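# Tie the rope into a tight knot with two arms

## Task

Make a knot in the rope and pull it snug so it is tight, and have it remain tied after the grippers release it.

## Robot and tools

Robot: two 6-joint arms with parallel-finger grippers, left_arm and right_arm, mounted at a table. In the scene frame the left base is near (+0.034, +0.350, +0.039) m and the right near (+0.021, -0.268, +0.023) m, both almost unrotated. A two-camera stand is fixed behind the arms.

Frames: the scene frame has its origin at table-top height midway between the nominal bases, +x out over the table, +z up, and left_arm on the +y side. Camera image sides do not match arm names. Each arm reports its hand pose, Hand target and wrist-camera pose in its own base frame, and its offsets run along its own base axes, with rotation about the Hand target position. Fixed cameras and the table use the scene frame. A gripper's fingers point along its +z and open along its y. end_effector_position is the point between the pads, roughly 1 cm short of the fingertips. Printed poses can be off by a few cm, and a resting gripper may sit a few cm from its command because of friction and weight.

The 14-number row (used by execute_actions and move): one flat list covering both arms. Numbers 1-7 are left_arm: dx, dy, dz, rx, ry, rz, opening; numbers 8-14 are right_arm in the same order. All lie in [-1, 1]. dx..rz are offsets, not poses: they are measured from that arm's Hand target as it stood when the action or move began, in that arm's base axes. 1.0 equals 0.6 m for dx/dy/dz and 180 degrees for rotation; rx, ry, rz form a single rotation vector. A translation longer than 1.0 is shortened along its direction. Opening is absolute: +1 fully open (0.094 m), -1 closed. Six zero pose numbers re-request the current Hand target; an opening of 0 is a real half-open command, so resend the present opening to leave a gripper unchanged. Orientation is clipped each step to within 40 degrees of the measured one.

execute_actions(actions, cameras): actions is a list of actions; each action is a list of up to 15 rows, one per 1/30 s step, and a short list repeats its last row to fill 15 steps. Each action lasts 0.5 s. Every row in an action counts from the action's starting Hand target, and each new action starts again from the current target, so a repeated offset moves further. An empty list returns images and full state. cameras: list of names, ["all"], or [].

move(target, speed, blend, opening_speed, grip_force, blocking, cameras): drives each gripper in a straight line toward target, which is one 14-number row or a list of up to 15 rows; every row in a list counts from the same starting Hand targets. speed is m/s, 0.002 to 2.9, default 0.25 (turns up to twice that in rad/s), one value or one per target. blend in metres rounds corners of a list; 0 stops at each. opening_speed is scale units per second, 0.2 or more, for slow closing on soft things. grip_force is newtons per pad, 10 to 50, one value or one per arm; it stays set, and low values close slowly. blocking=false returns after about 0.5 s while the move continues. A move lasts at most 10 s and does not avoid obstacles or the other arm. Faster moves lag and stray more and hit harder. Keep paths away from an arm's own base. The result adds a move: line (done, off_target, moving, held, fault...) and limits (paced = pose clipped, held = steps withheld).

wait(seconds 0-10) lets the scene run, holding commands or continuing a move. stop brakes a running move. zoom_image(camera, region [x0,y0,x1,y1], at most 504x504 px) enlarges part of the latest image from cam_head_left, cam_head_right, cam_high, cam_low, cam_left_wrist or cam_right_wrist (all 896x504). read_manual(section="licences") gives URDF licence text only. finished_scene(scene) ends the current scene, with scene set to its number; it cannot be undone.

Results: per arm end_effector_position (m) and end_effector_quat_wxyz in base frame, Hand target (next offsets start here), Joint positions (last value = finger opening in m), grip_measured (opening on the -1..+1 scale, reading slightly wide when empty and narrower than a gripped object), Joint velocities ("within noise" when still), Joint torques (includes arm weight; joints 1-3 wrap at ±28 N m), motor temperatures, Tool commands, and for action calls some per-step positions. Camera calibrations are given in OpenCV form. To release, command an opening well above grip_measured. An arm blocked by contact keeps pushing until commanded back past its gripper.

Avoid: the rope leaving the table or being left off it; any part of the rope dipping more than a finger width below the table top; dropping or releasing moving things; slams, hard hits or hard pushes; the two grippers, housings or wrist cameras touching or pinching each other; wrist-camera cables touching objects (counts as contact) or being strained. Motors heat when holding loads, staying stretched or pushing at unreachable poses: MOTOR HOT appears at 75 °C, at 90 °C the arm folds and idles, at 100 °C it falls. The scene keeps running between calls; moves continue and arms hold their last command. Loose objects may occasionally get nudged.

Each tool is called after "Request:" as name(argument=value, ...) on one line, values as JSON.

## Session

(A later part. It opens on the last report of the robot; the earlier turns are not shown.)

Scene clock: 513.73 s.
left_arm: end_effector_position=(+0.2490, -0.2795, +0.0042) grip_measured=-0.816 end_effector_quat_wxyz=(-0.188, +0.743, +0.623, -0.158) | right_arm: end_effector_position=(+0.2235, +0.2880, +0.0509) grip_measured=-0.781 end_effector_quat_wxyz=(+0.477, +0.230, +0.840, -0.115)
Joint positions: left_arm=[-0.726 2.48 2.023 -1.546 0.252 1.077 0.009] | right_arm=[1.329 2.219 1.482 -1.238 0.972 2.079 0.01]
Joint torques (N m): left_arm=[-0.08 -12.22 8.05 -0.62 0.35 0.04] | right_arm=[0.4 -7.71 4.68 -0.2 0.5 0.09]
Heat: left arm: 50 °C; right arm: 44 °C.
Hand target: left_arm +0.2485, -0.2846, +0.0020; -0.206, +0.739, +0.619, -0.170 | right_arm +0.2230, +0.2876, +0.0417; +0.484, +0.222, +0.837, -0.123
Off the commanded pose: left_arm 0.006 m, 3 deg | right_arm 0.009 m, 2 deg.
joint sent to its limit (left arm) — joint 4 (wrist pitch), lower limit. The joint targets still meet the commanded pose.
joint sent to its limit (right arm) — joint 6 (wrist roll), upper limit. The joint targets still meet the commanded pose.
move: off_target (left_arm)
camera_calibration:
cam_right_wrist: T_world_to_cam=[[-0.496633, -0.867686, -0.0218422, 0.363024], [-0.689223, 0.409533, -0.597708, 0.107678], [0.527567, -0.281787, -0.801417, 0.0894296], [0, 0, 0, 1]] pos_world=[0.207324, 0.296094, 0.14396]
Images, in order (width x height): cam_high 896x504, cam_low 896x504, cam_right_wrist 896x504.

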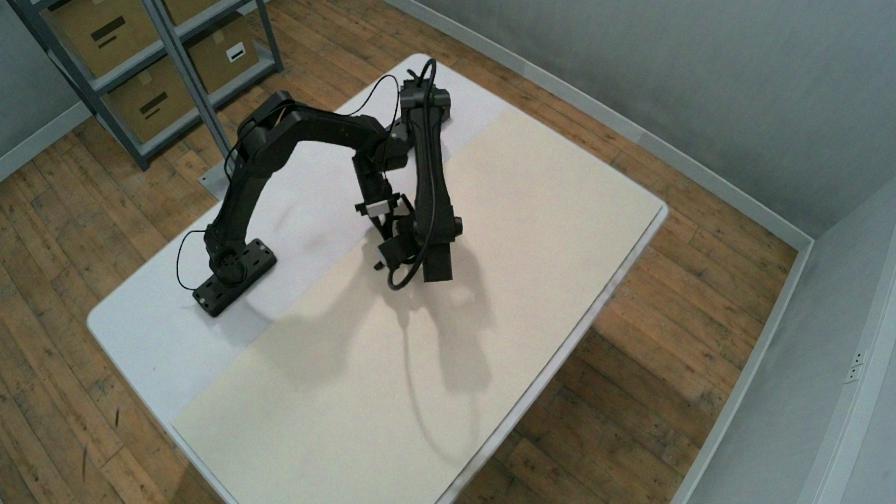

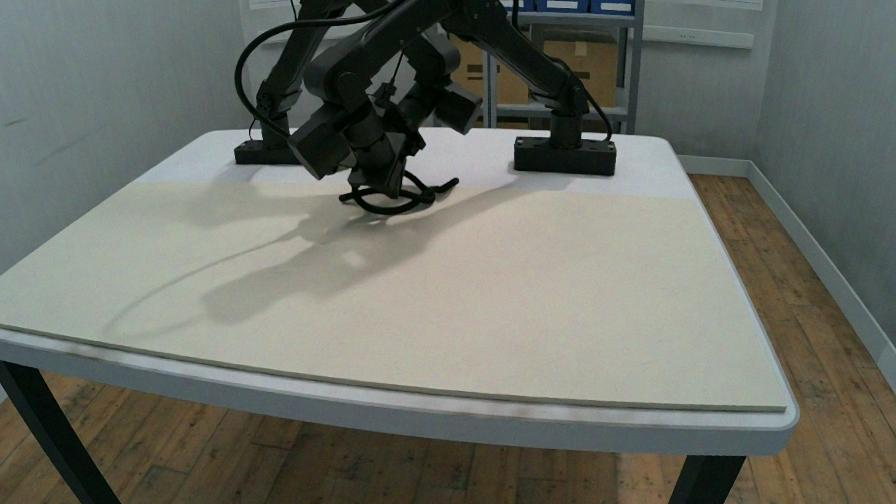

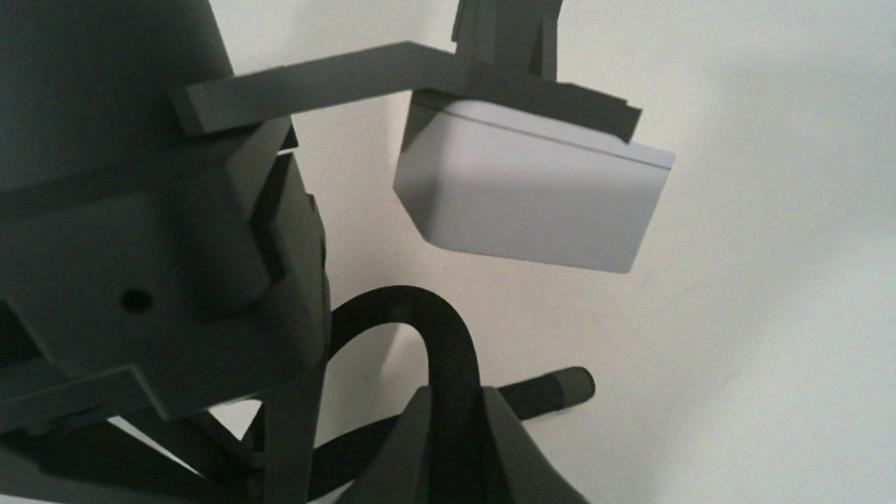

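Request:
move(target=[[-0.005,-0.018,0.005,0,0,0,-0.86,-0.01,-0.02,-0.035,0,0,0,-0.86]], speed=0.06, cameras=["cam_right_wrist","cam_low"])

Request:
zoom_image(camera="cam_low", region=[310, 130, 470, 230])

Scene clock: 540.47 s.
left_arm: end_effector_position=(+0.2471, -0.2890, +0.0072) grip_measured=-0.816 end_effector_quat_wxyz=(-0.181, +0.742, +0.626, -0.158) | right_arm: end_effector_position=(+0.2188, +0.2794, +0.0308) grip_measured=-0.781 end_effector_quat_wxyz=(+0.476, +0.230, +0.842, -0.111)
Joint positions: left_arm=[-0.743 2.482 2.044 -1.547 0.262 1.052 0.009] | right_arm=[1.335 2.219 1.394 -1.143 0.968 2.079 0.01]
Joint torques (N m): left_arm=[-0.42 -12.26 8.2 -0.58 0.35 0] | right_arm=[0.51 -7.61 3.63 -0.18 0.5 0.09]
Motor temperatures (°C): left_arm=[29 44 37 33 31 31 33] | right_arm=[30 39 42 34 31 31 32]
Heat: left arm: 44 °C; right arm: 42 °C.
Hand target: left_arm +0.2455, -0.2954, +0.0051; -0.206, +0.739, +0.619, -0.170 | right_arm +0.2169, +0.2757, +0.0207; +0.484, +0.222, +0.837, -0.122
Off the commanded pose: left_arm 0.007 m, 3 deg | right_arm 0.011 m, 2 deg.
joint sent to its limit (left arm) — joint 4 (wrist pitch), lower limit. The joint targets are off in orientation, not in position.
joint sent to its limit (right arm) — joint 6 (wrist roll), upper limit. The joint targets still meet the commanded pose.
move: off_target (left_arm, right_arm)
camera_calibration:
cam_right_wrist: T_world_to_cam=[[-0.492958, -0.86959, -0.0283787, 0.352797], [-0.692302, 0.411794, -0.592574, 0.0959], [0.526983, -0.272467, -0.805016, 0.0709424], [0, 0, 0, 1]] pos_world=[0.20292, 0.286627, 0.123949]
Images, in order (width x height): cam_low 896x504, cam_right_wrist 896x504.

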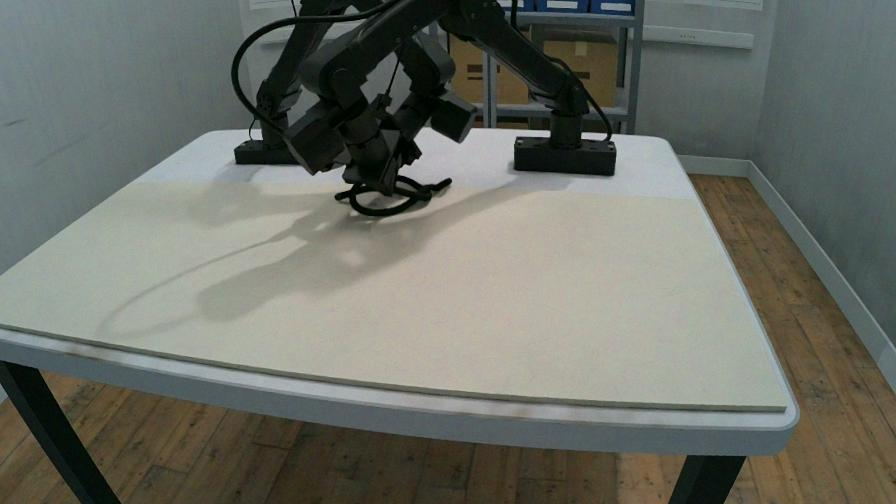

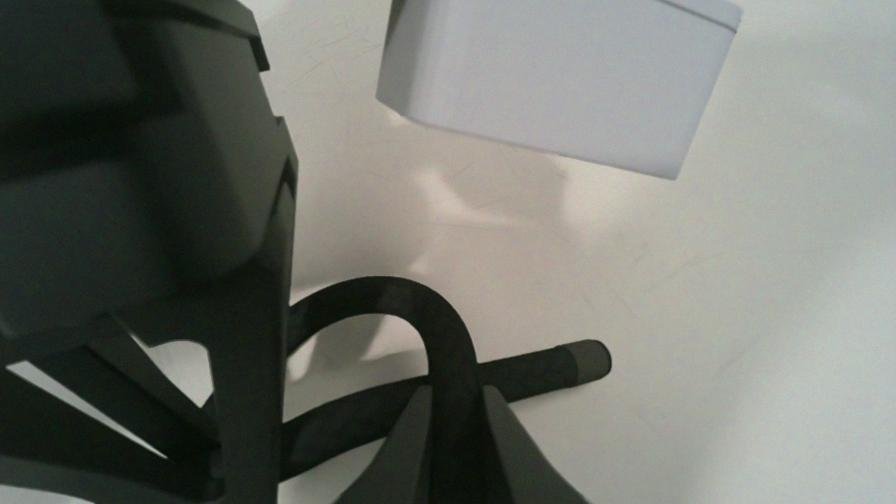

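Scaled by 3.150.

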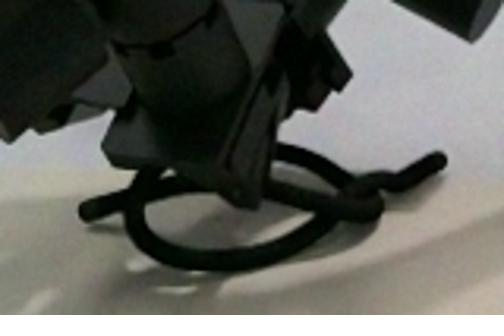

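Request:
move(target=[[0,0,0,0,0,0,-0.86,0,0,0.012,0,0,0,-0.86],[0,0,0,0,0,0,-0.86,0,0,0.012,0,0,0,-0.62],[0,0,0,0,0,0,-0.86,-0.05,-0.005,0.08,0,0,0,-0.62],[0,0,0,0,0,0,-0.86,-0.1,-0.08,0.12,0,0,0,-0.62]], speed=0.07, blend=[0,0,0.01,0], cameras=["cam_right_wrist","cam_low","cam_high"])

Request:
zoom_image(camera="cam_low", region=[310, 130, 470, 230])

Scene clock: 555.97 s.
left_arm: end_effector_position=(+0.2469, -0.2892, +0.0073) grip_measured=-0.816 end_effector_quat_wxyz=(-0.181, +0.742, +0.626, -0.158) | right_arm: end_effector_position=(+0.1587, +0.2344, +0.0874) grip_measured=-0.623 end_effector_quat_wxyz=(+0.440, +0.179, +0.874, -0.103)
Joint positions: left_arm=[-0.743 2.482 2.044 -1.547 0.263 1.052 0.009] | right_arm=[1.477 1.877 1.176 -1.294 0.863 2.079 0.018]
Joint torques (N m): left_arm=[-0.35 -12.26 8.21 -0.58 0.35 0.02] | right_arm=[0.51 -9.02 3.75 -0.59 0.47 0.09]
Heat: left arm: 46 °C; right arm: 42 °C.
Hand target: left_arm +0.2455, -0.2954, +0.0051; -0.206, +0.739, +0.619, -0.170 | right_arm +0.1570, +0.2276, +0.0927; +0.484, +0.222, +0.837, -0.123
Off the commanded pose: left_arm 0.007 m, 3 deg | right_arm 0.009 m, 9 deg.
joint sent to its limit (left arm) — joint 4 (wrist pitch), lower limit. The joint targets are off in orientation, not in position.
joint sent to its limit (right arm) — joint 6 (wrist roll), upper limit. The joint targets are off in orientation, not in position.
move: off_target (left_arm, right_arm)
camera_calibration:
cam_right_wrist: T_world_to_cam=[[-0.403612, -0.914563, 0.0259237, 0.277194], [-0.784932, 0.331568, -0.523398, 0.133812], [0.470085, -0.231598, -0.851694, 0.13944], [0, 0, 0, 1]] pos_world=[0.151363, 0.241437, 0.181611]
Images, in order (width x height): cam_high 896x504, cam_low 896x504, cam_right_wrist 896x504.

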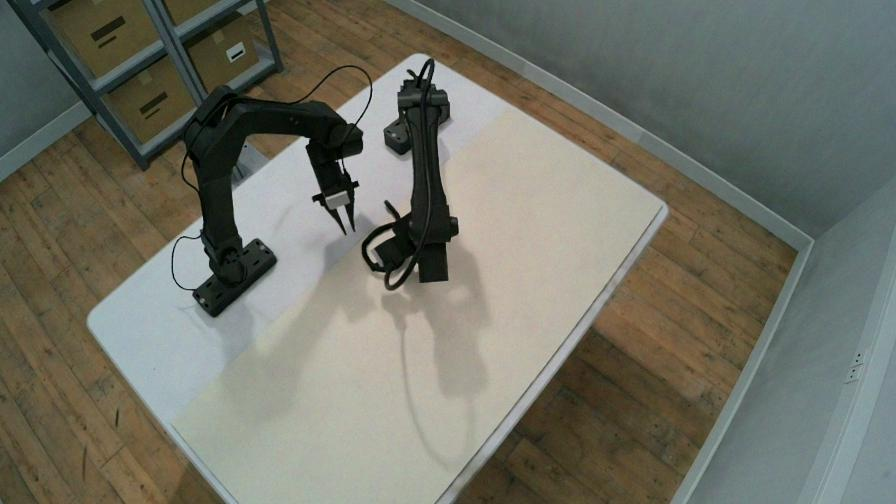

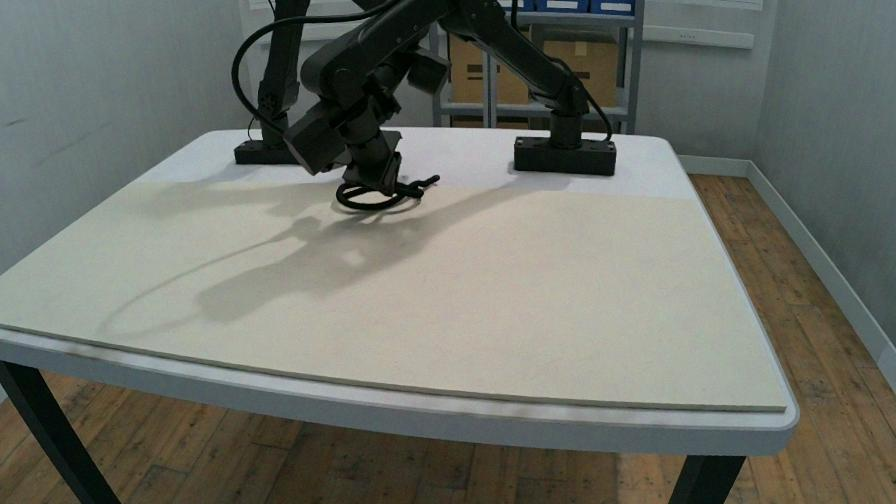

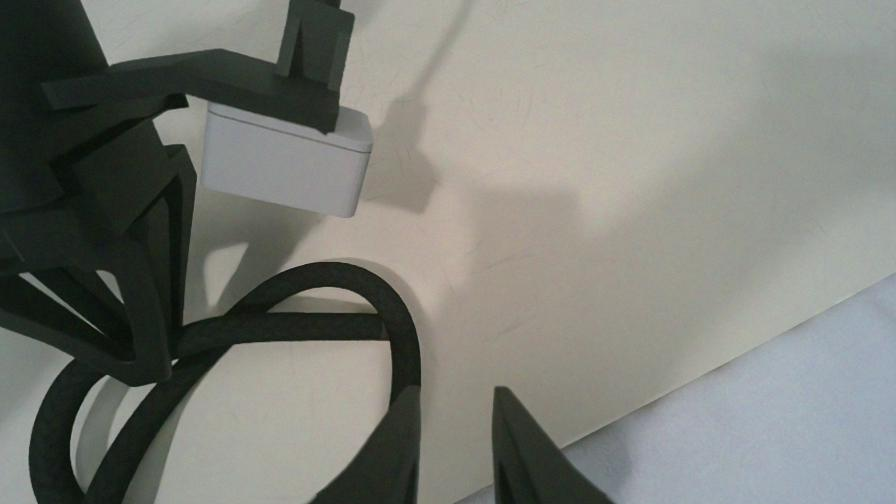

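Scaled by 3.150.

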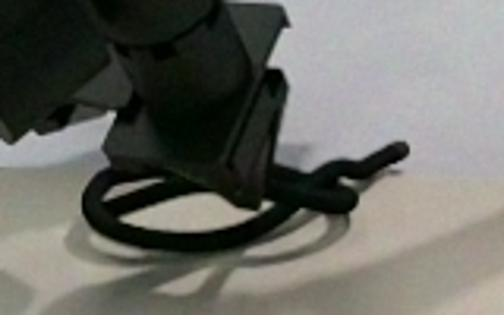

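Request:
move(target=[-0.026,-0.062,0,0,0,0,-0.86,0,0,0,0,0,0,-0.62], speed=0.05, cameras=["cam_right_wrist","cam_low","cam_high"])

Request:
zoom_image(camera="cam_low", region=[310, 130, 470, 230])

Scene clock: 567.37 s.
left_arm: end_effector_position=(+0.2310, -0.3269, +0.0075) grip_measured=-0.816 end_effector_quat_wxyz=(-0.170, +0.743, +0.628, -0.159) | right_arm: end_effector_position=(+0.1586, +0.2343, +0.0873) grip_measured=-0.623 end_effector_quat_wxyz=(+0.439, +0.179, +0.874, -0.103)
Joint positions: left_arm=[-0.825 2.523 2.132 -1.547 0.299 0.969 0.009] | right_arm=[1.477 1.877 1.176 -1.294 0.862 2.079 0.018]
Joint torques (N m): left_arm=[-0.14 -12.6 8.43 -0.49 0.38 0.01] | right_arm=[0.51 -8.99 3.77 -0.6 0.45 0.09]
Heat: left arm: 46 °C; right arm: 41 °C.
Hand target: left_arm +0.2300, -0.3327, +0.0051; -0.206, +0.739, +0.619, -0.170 | right_arm +0.1570, +0.2276, +0.0927; +0.484, +0.222, +0.837, -0.123
Off the commanded pose: left_arm 0.006 m, 4 deg | right_arm 0.009 m, 9 deg.
joint sent to its limit (left arm) — joint 4 (wrist pitch), lower limit. The joint targets are off in orientation, not in position.
joint sent to its limit (right arm) — joint 6 (wrist roll), upper limit. The joint targets are off in orientation, not in position.
move: off_target (left_arm, right_arm)
camera_calibration:
cam_right_wrist: T_world_to_cam=[[-0.40389, -0.914424, 0.0264862, 0.276969], [-0.78519, 0.331662, -0.522951, 0.133648], [0.469414, -0.232011, -0.851951, 0.139628], [0, 0, 0, 1]] pos_world=[0.15126, 0.241336, 0.181511]
Images, in order (width x height): cam_high 896x504, cam_low 896x504, cam_right_wrist 896x504.

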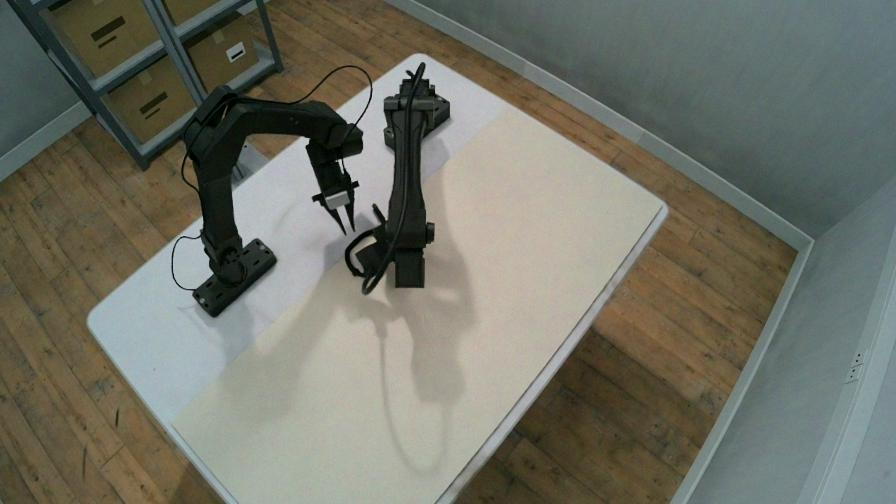

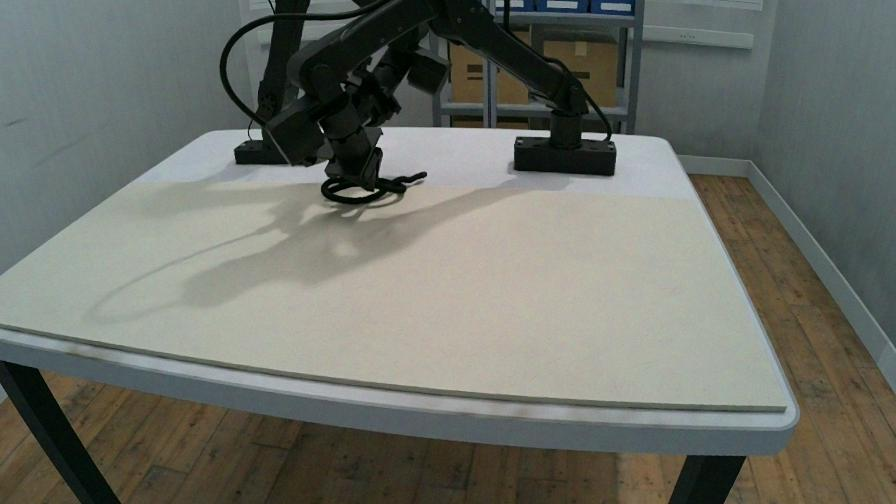

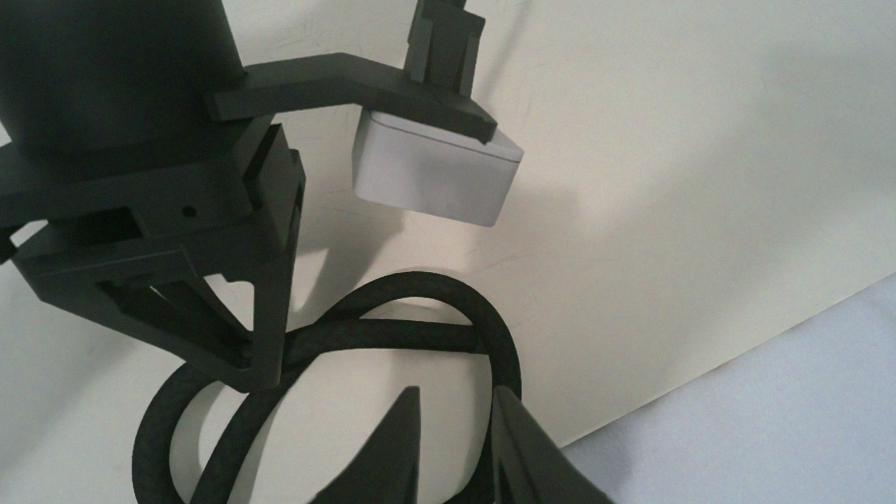

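Scaled by 3.150.

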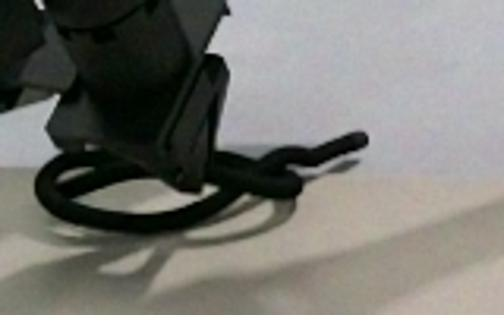

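Request:
move(target=[[0,0,0,0,0,0,-0.86,-0.028,0.037,0.062,-0.0994,0.3527,0.4482,-0.4],[0,0,0,0,0,0,-0.86,-0.063,0.2,0.05,-0.4352,0.2438,0.865,-0.4]], speed=0.3, blend=[0.03,0], cameras=["cam_right_wrist","cam_high","cam_head_right"])

Scene clock: 629.60 s.
left_arm: end_effector_position=(+0.2310, -0.3270, +0.0075) grip_measured=-0.816 end_effector_quat_wxyz=(-0.170, +0.743, +0.628, -0.159) | right_arm: end_effector_position=(+0.1406, +0.2535, +0.1256) grip_measured=-0.403 end_effector_quat_wxyz=(+0.010, -0.525, +0.851, -0.002)
Joint positions: left_arm=[-0.825 2.523 2.132 -1.547 0.299 0.969 0.009] | right_arm=[1.07 1.623 1.359 -1.29 0.014 -0.036 0.028]
Joint torques (N m): left_arm=[-0.16 -12.59 8.43 -0.48 0.37 0.02] | right_arm=[0.08 -6.22 6.41 0.51 0.01 0.09]
Heat: left arm: 46 °C; right arm: 41 °C.
Hand target: left_arm +0.2299, -0.3327, +0.0051; -0.206, +0.739, +0.619, -0.170 | right_arm +0.1405, +0.2532, +0.1257; +0.010, -0.523, +0.852, -0.002 (not the last commanded pose)
Off the commanded pose: left_arm 0.006 m, 4 deg | right_arm 0.097 m, 87 deg.
joint sent to its limit (left arm) — joint 4 (wrist pitch), lower limit. The joint targets are off in orientation, not in position.
move: held (right_arm; a check stopped the path), off_target (left_arm); path passed 1 of 2 targets; limits=held
pose unreachable (right arm): on one or more control steps of this call, first in action 0 (counted from 0), this arm could not follow its commanded pose, so it was not sent that pose on those steps. It may still have moved: this result reports where it is.
cause: moving toward the commanded pose would bring a part of the arm too close to another arm (this arm's wrist (the part past joint 4) and the left arm's forearm (the part past joint 3), along the way the arms are being sent, or toward where that arm still pushes).
camera_calibration:
cam_right_wrist: T_world_to_cam=[[0.894942, -0.445881, 0.016409, -0.013758], [-0.421115, -0.831937, 0.361307, 0.265852], [-0.147449, -0.330258, -0.932303, 0.306963], [0, 0, 0, 1]] pos_world=[0.169528, 0.316415, 0.190354]
Images, in order (width x height): cam_head_right 896x504, cam_high 896x504, cam_right_wrist 896x504.

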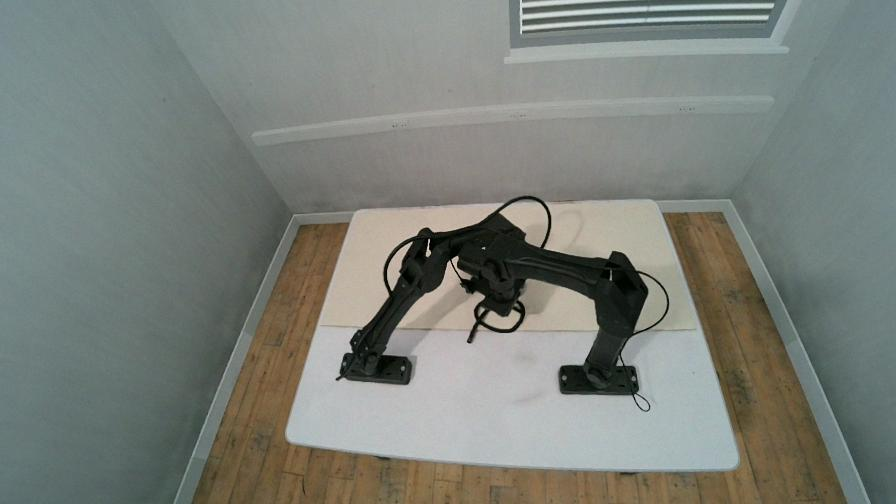

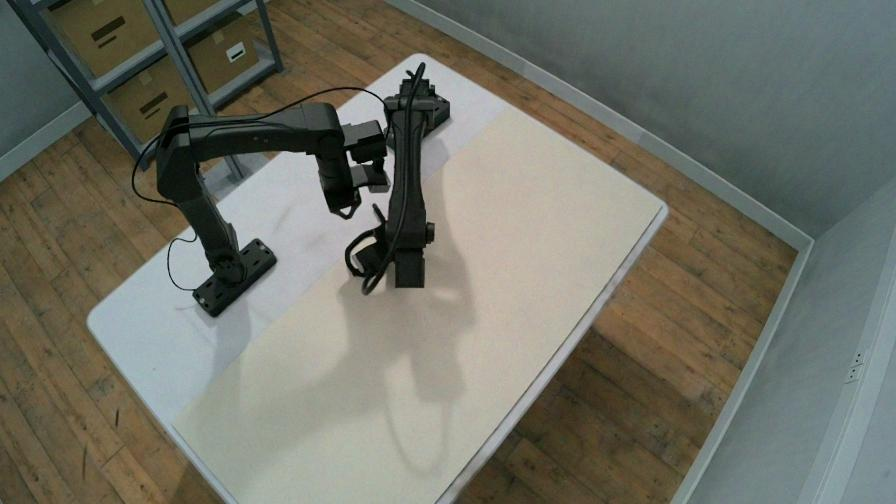

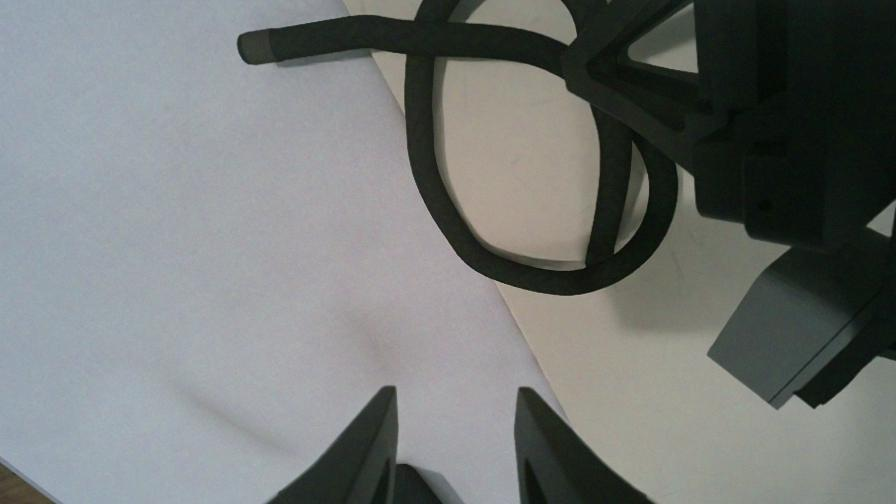

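Request:
move(target=[[0,0,0,0,0,0,-0.86,0.0,-0.2,0.06,0,0,0,-0.4],[0.0752,0.1478,0.01,0.1081,-0.1571,0.4872,-0.86,0.1,-0.4,0.06,0,0,0,-0.4]], speed=[0.2,0.12], blend=[0.02,0], cameras=["cam_right_wrist","cam_high","cam_low"])

Request:
zoom_image(camera="cam_high", region=[340, 180, 500, 310])

Request:
zoom_image(camera="cam_low", region=[310, 130, 470, 240])

Scene clock: 732.27 s.
left_arm: end_effector_position=(+0.2715, -0.2469, +0.0063) grip_measured=-0.816 end_effector_quat_wxyz=(-0.016, +0.092, +0.996, +0.002) | right_arm: end_effector_position=(+0.1958, +0.0123, +0.1593) grip_measured=-0.403 end_effector_quat_wxyz=(+0.004, -0.524, +0.852, -0.005)
Joint positions: left_arm=[-0.733 2.047 1.414 -0.965 0.016 -0.547 0.009] | right_arm=[0.063 1.28 1.192 -1.472 0.006 -1.04 0.028]
Joint torques (N m): left_arm=[0.42 -13.89 4.55 0.48 -0.19 -0.04] | right_arm=[-0.59 -2.44 7.64 0.54 -0.1 -0.03]
Heat: left arm: 48 °C; right arm: 42 °C.
Hand target: left_arm +0.2751, -0.2440, +0.0111; +0.001, +0.088, +0.996, +0.000 | right_arm +0.2004, +0.0131, +0.1617; +0.010, -0.523, +0.852, -0.002
Off the commanded pose: left_arm 0.007 m, 2 deg | right_arm 0.005 m, 1 deg.
move: done
camera_calibration:
cam_right_wrist: T_world_to_cam=[[0.894019, -0.447786, 0.0147562, -0.170867], [-0.420068, -0.826316, 0.37516, 0.0738912], [-0.155798, -0.341598, -0.926843, 0.267671], [0, 0, 0, 1]] pos_world=[0.2255, 0.0759818, 0.22289]
Images, in order (width x height): cam_high 896x504, cam_low 896x504, cam_right_wrist 896x504.

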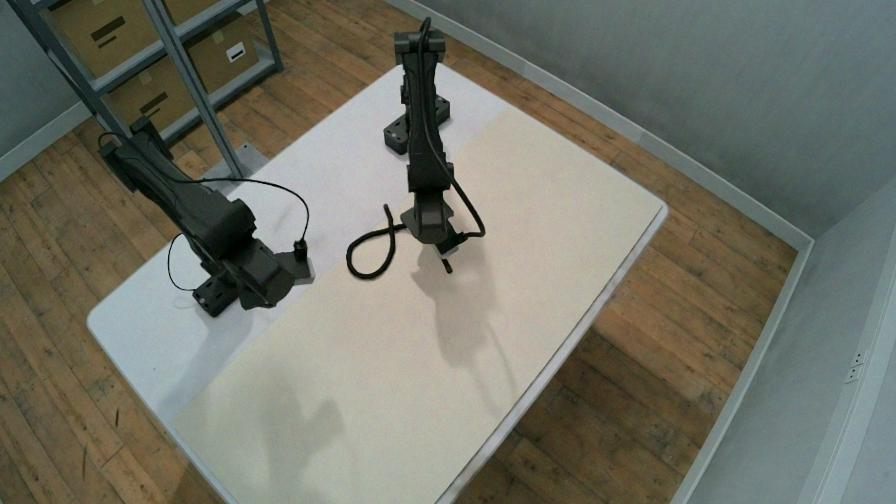

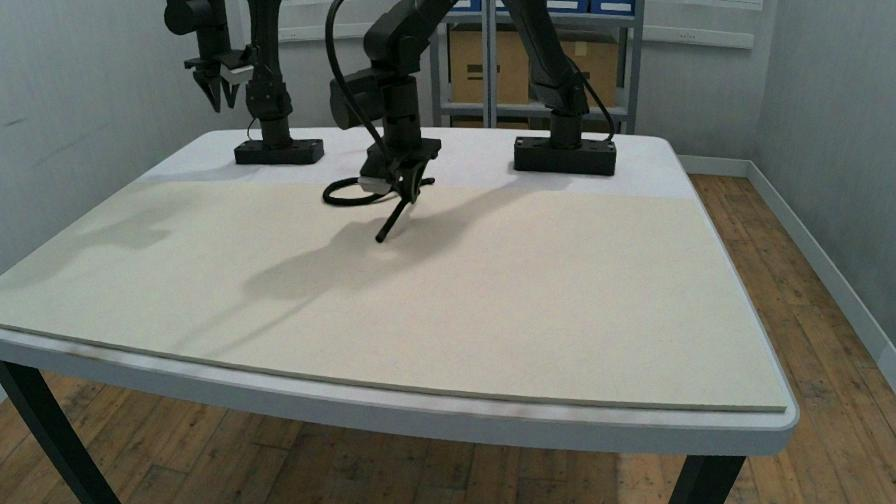

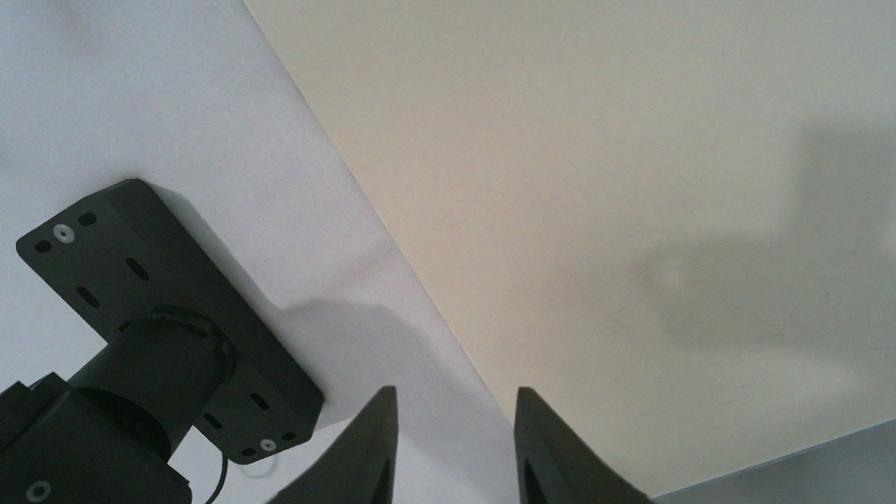

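Scaled by 3.150.

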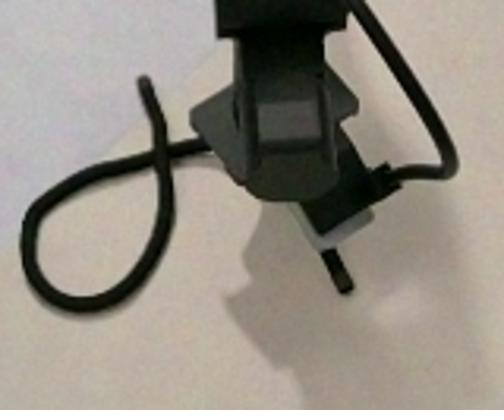

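Scaled by 3.150.

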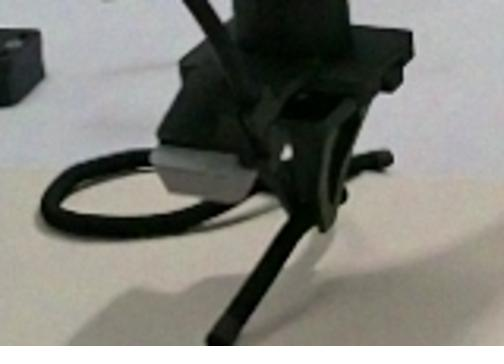

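Request:
move(target=[[-0.03,0.05,-0.03,0,0,0.15,-0.86,0,0,0,0,0,0,-0.4],[-0.03,0.05,-0.06,0,0,0.15,-0.86,0,0,0,0,0,0,-0.4],[-0.03,0.05,-0.06,0,0,0.15,-0.4,0,0,0,0,0,0,-0.4],[-0.03,0.05,0.15,0,0,0.15,-0.4,0,0,0,0,0,0,-0.4],[-0.05,0.2,0.2,0,0,0.2,-0.4,0,0,0,0,0,0,-0.4]], speed=[0.1,0.06,0.06,0.12,0.3], blend=[0,0,0,0.03,0], cameras=["cam_left_wrist","cam_high"])

Request:
zoom_image(camera="cam_high", region=[330, 170, 490, 300])

Scene clock: 784.77 s.
left_arm: end_effector_position=(+0.2546, -0.1298, +0.1351) grip_measured=-0.402 end_effector_quat_wxyz=(+0.011, -0.228, +0.974, -0.015) | right_arm: end_effector_position=(+0.1958, +0.0123, +0.1593) grip_measured=-0.403 end_effector_quat_wxyz=(+0.004, -0.524, +0.852, -0.005)
Joint positions: left_arm=[-0.469 1.59 1.361 -1.307 0.009 -0.929 0.028] | right_arm=[0.063 1.28 1.192 -1.472 0.006 -1.04 0.028]
Joint torques (N m): left_arm=[-0.18 -8.02 4.97 0.21 -0.12 0.04] | right_arm=[-0.61 -2.44 7.62 0.54 -0.1 -0.02]
Heat: left arm: 47 °C; right arm: 44 °C.
Hand target: left_arm +0.2451, -0.1239, +0.1312; +0.001, -0.225, +0.974, +0.000 | right_arm +0.2004, +0.0131, +0.1617; +0.010, -0.523, +0.852, -0.002
Off the commanded pose: left_arm 0.012 m, 2 deg | right_arm 0.005 m, 1 deg.
move: off_target (left_arm)
camera_calibration:
cam_left_wrist: T_world_to_cam=[[0.429353, -0.901786, 0.0493792, -0.23101], [-0.833332, -0.374498, 0.406581, 0.145804], [-0.348157, -0.215716, -0.912279, 0.276598], [0, 0, 0, 1]] pos_world=[0.316988, -0.0940514, 0.204461]
Images, in order (width x height): cam_high 896x504, cam_left_wrist 896x504.

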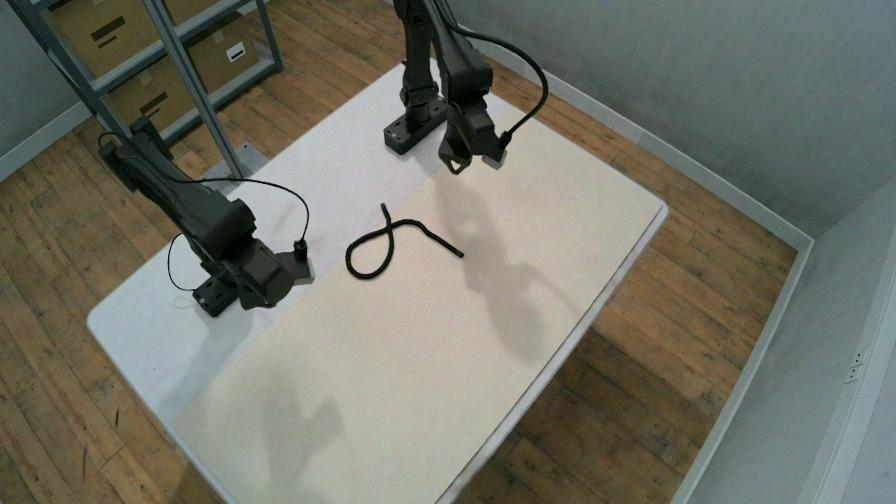

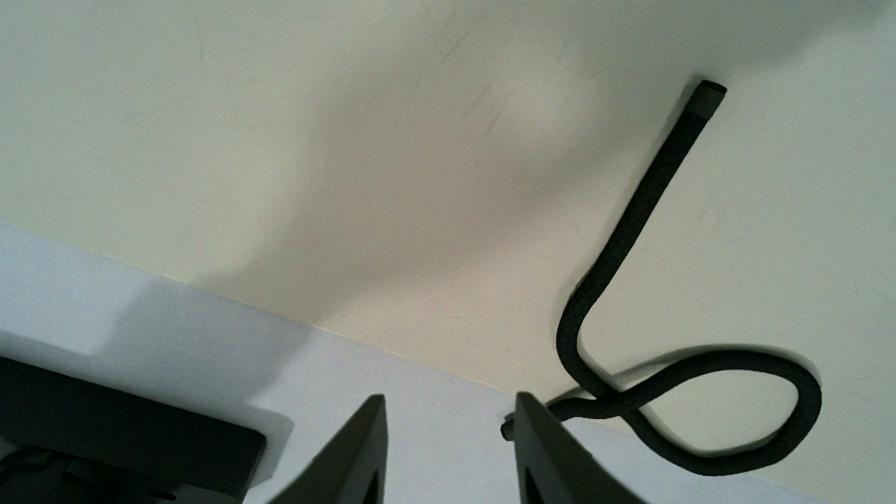

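Scaled by 3.150.

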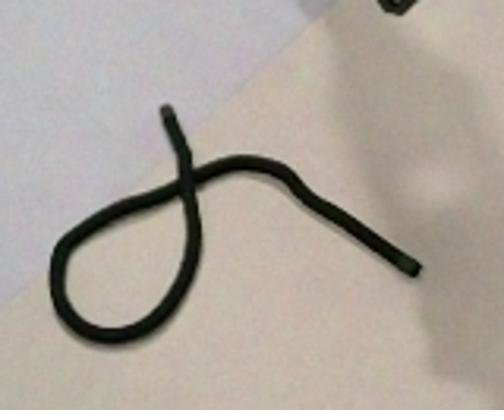

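Request:
move(target=[-0.085,-0.262,-0.07,0,0,-0.833,-0.4,0,0,0,0,0,0,-0.4], speed=0.35, cameras=["cam_left_wrist"])

Scene clock: 828.10 s.
left_arm: end_effector_position=(+0.1876, -0.2700, +0.0863) grip_measured=-0.402 end_effector_quat_wxyz=(-0.015, +0.880, +0.474, -0.002) | right_arm: end_effector_position=(+0.1958, +0.0123, +0.1593) grip_measured=-0.403 end_effector_quat_wxyz=(+0.004, -0.524, +0.852, -0.005)
Joint positions: left_arm=[-0.966 1.828 1.44 -1.213 0.001 1.187 0.028] | right_arm=[0.063 1.28 1.192 -1.472 0.006 -1.04 0.028]
Joint torques (N m): left_arm=[-0.17 -8.24 9.2 0.41 -0.01 0.08] | right_arm=[-0.61 -2.44 7.64 0.54 -0.1 -0.02]
Heat: left arm: 44 °C; right arm: 44 °C.
Hand target: left_arm +0.1940, -0.2811, +0.0890; +0.000, +0.883, +0.470, -0.001 | right_arm +0.2004, +0.0131, +0.1617; +0.010, -0.523, +0.852, -0.002
Off the commanded pose: left_arm 0.013 m, 2 deg | right_arm 0.005 m, 1 deg.
move: off_target (left_arm)
camera_calibration:
cam_left_wrist: T_world_to_cam=[[-0.826419, 0.561278, 0.0447113, 0.304772], [0.523299, 0.73633, 0.428925, 0.10085], [0.207824, 0.377869, -0.902233, 0.233593], [0, 0, 0, 1]] pos_world=[0.150548, -0.333588, 0.153871]
Images, in order (width x height): cam_left_wrist 896x504.

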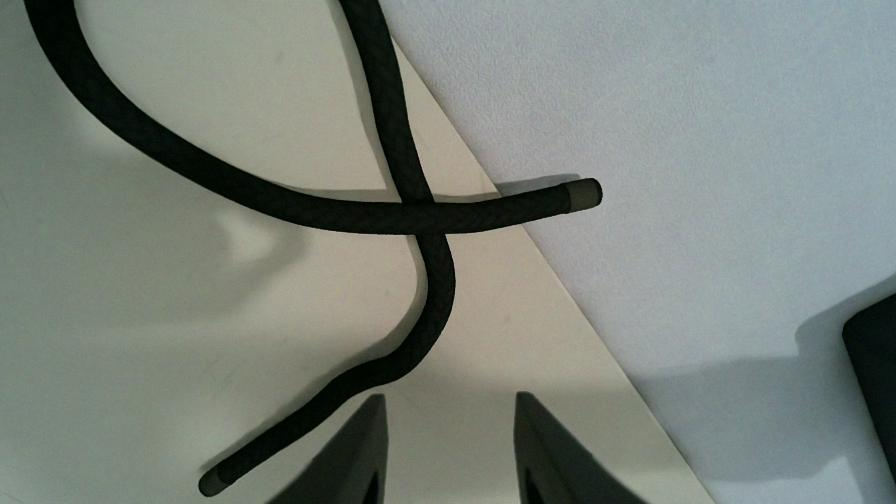

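Request:
move(target=[[0.03,0.0585,-0.1,0,0,0,-0.4,0,0,0,0,0,0,-0.4],[0.03,0.0585,-0.2017,0,0,0,-0.4,0,0,0,0,0,0,-0.4],[0.03,0.0585,-0.2017,0,0,0,-0.86,0,0,0,0,0,0,-0.4],[0.03,0.0585,-0.12,0,0,0,-0.86,0,0,0,0,0,0,-0.4],[0.0867,-0.0315,-0.12,0,0,0.444,-0.86,0,0,0,0,0,0,-0.4],[0.0867,-0.0315,-0.195,0,0,0.444,-0.86,0,0,0,0,0,0,-0.4]], speed=[0.2,0.15,0.1,0.1,0.15,0.1], blend=[0.02,0,0,0.02,0.02,0], cameras=["cam_left_wrist","cam_high","cam_low"])

Request:
zoom_image(camera="cam_high", region=[330, 170, 490, 300])

Scene clock: 856.43 s.
left_arm: end_effector_position=(+0.2481, -0.2976, -0.0168) grip_measured=-0.814 end_effector_quat_wxyz=(+0.000, +0.375, +0.927, +0.002) | right_arm: end_effector_position=(+0.1958, +0.0123, +0.1593) grip_measured=-0.403 end_effector_quat_wxyz=(+0.004, -0.524, +0.852, -0.005)
Joint positions: left_arm=[-0.88 2.131 1.446 -0.887 -0.004 -0.112 0.009] | right_arm=[0.063 1.28 1.192 -1.472 0.006 -1.04 0.028]
Joint torques (N m): left_arm=[-0.43 -10.52 4.72 0.72 0.03 -0.04] | right_arm=[-0.62 -2.43 7.62 0.54 -0.11 -0.02]
Heat: left arm: 43 °C; right arm: 44 °C.
Hand target: left_arm +0.2460, -0.3000, -0.0279; +0.001, +0.375, +0.927, +0.000 | right_arm +0.2004, +0.0131, +0.1617; +0.010, -0.523, +0.852, -0.002
Off the commanded pose: left_arm 0.012 m, 0 deg | right_arm 0.005 m, 1 deg.
move: off_target (left_arm); target 3's new opening was sent with left_arm's hand 0.012 m and 2 deg from that target
camera_calibration:
cam_left_wrist: T_world_to_cam=[[-0.705101, -0.709, 0.0123084, -0.0337763], [-0.639559, 0.643347, 0.420796, 0.394422], [-0.306263, 0.288832, -0.907072, 0.239425], [0, 0, 0, 1]] pos_world=[0.301767, -0.346851, 0.0516196]
Images, in order (width x height): cam_high 896x504, cam_low 896x504, cam_left_wrist 896x504.

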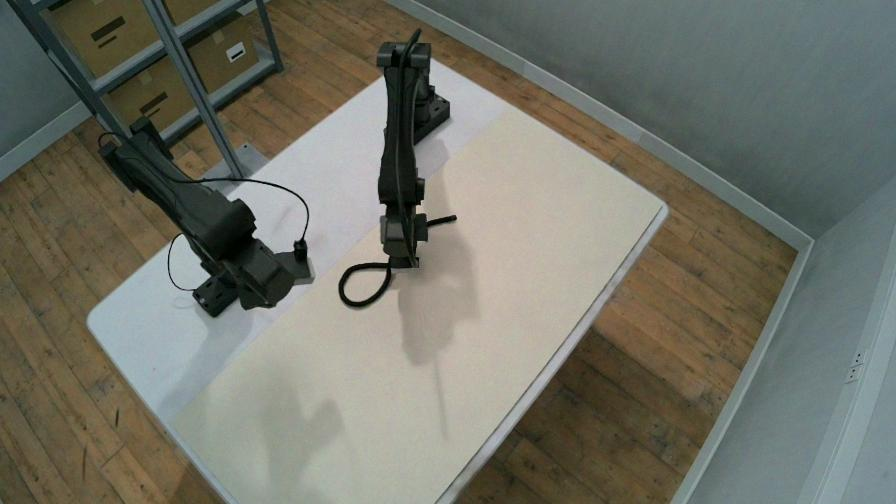

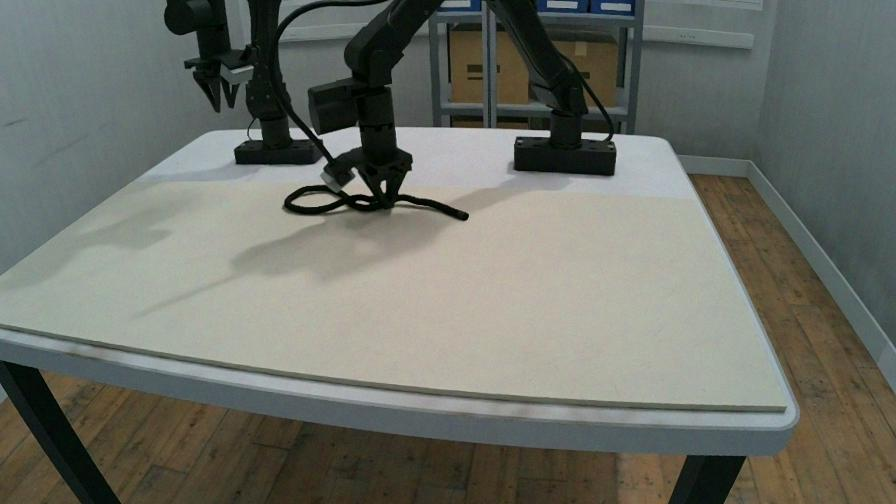

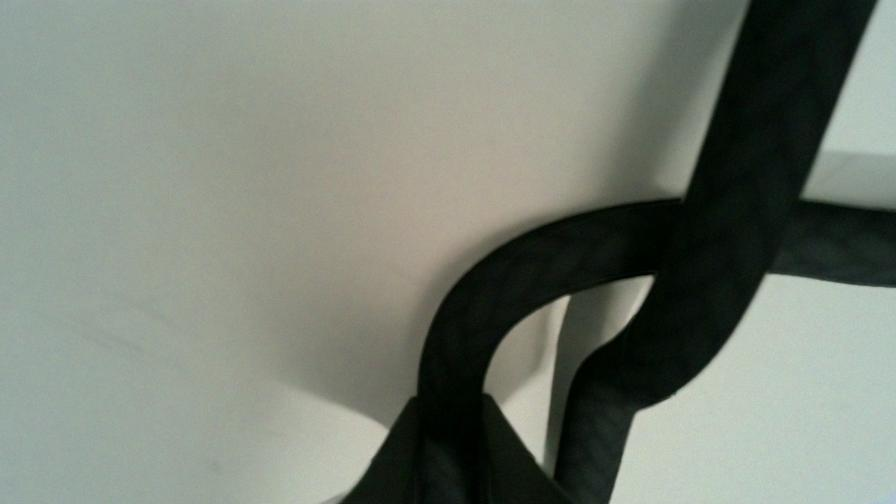

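Scaled by 3.150.

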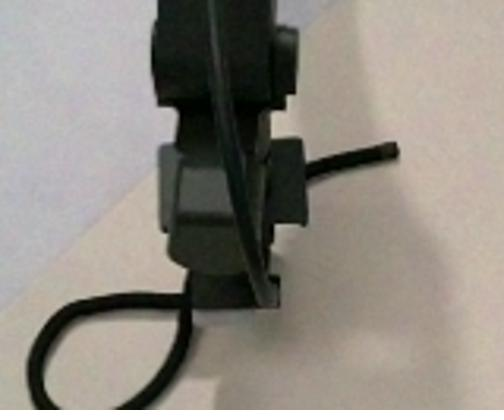

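Request:
move(target=[[0,0,-0.006,0,0,0,-0.86,0,0,0,0,0,0,-0.4],[0,0,-0.006,0,0,0,-0.55,0,0,0,0,0,0,-0.4],[-0.02,0.03,0.18,0,0,0,-0.4,0,0,0,0,0,0,-0.4]], speed=[0.06,0.06,0.15], cameras=["cam_left_wrist","cam_high"])

Request:
zoom_image(camera="cam_high", region=[330, 190, 490, 320])

Scene clock: 883.20 s.
left_arm: end_effector_position=(+0.2317, -0.2779, +0.0682) grip_measured=-0.402 end_effector_quat_wxyz=(-0.010, +0.374, +0.927, +0.007) | right_arm: end_effector_position=(+0.1958, +0.0123, +0.1593) grip_measured=-0.403 end_effector_quat_wxyz=(+0.004, -0.524, +0.852, -0.005)
Joint positions: left_arm=[-0.88 1.958 1.541 -1.178 -0.003 -0.113 0.028] | right_arm=[0.063 1.28 1.192 -1.472 0.006 -1.04 0.028]
Joint torques (N m): left_arm=[0.01 -12.19 8.69 0.12 0.03 0.03] | right_arm=[-0.61 -2.43 7.64 0.54 -0.11 -0.02]
Heat: left arm: 43 °C; right arm: 44 °C.
Hand target: left_arm +0.2340, -0.2821, +0.0801; +0.001, +0.375, +0.927, +0.000 | right_arm +0.2004, +0.0131, +0.1617; +0.010, -0.523, +0.852, -0.002
Off the commanded pose: left_arm 0.013 m, 1 deg | right_arm 0.005 m, 1 deg.
move: off_target (left_arm); target 2's new opening was sent with left_arm's hand 0.015 m and 0 deg from that target; target 3's new opening was sent with left_arm's hand 0.013 m and 1 deg from that target
camera_calibration:
cam_left_wrist: T_world_to_cam=[[-0.704419, -0.709708, 0.0104205, -0.0326496], [-0.633501, 0.635266, 0.441717, 0.330381], [-0.32011, 0.304553, -0.897094, 0.312698], [0, 0, 0, 1]] pos_world=[0.286396, -0.328285, 0.134925]
Images, in order (width x height): cam_high 896x504, cam_left_wrist 896x504.

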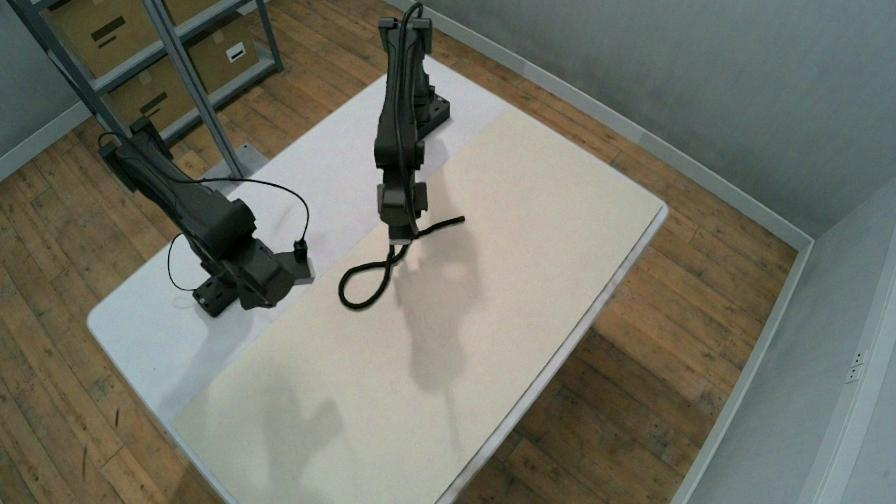

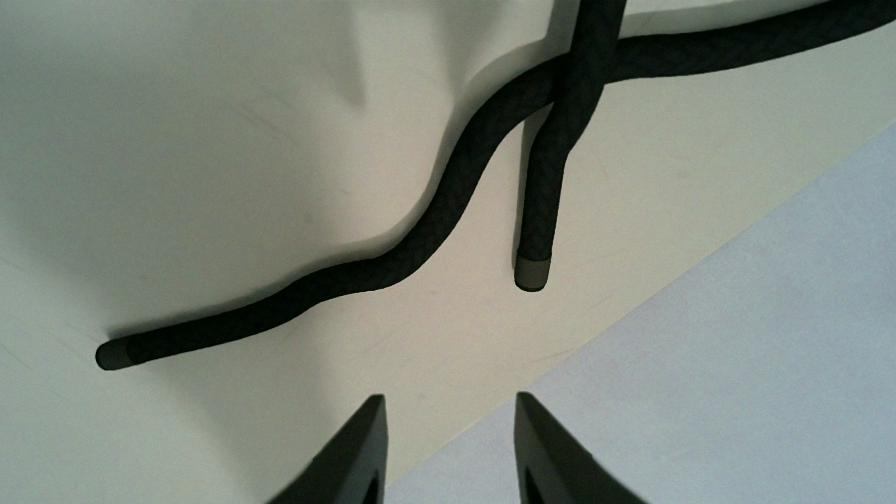

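Scaled by 3.150.

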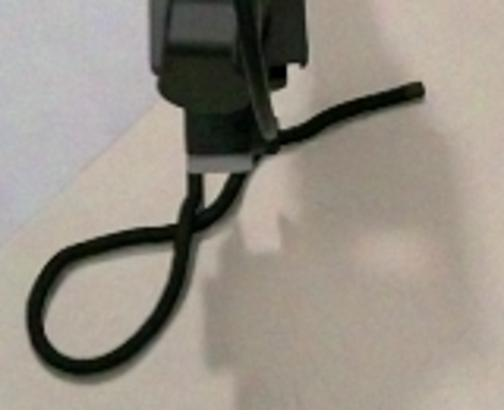

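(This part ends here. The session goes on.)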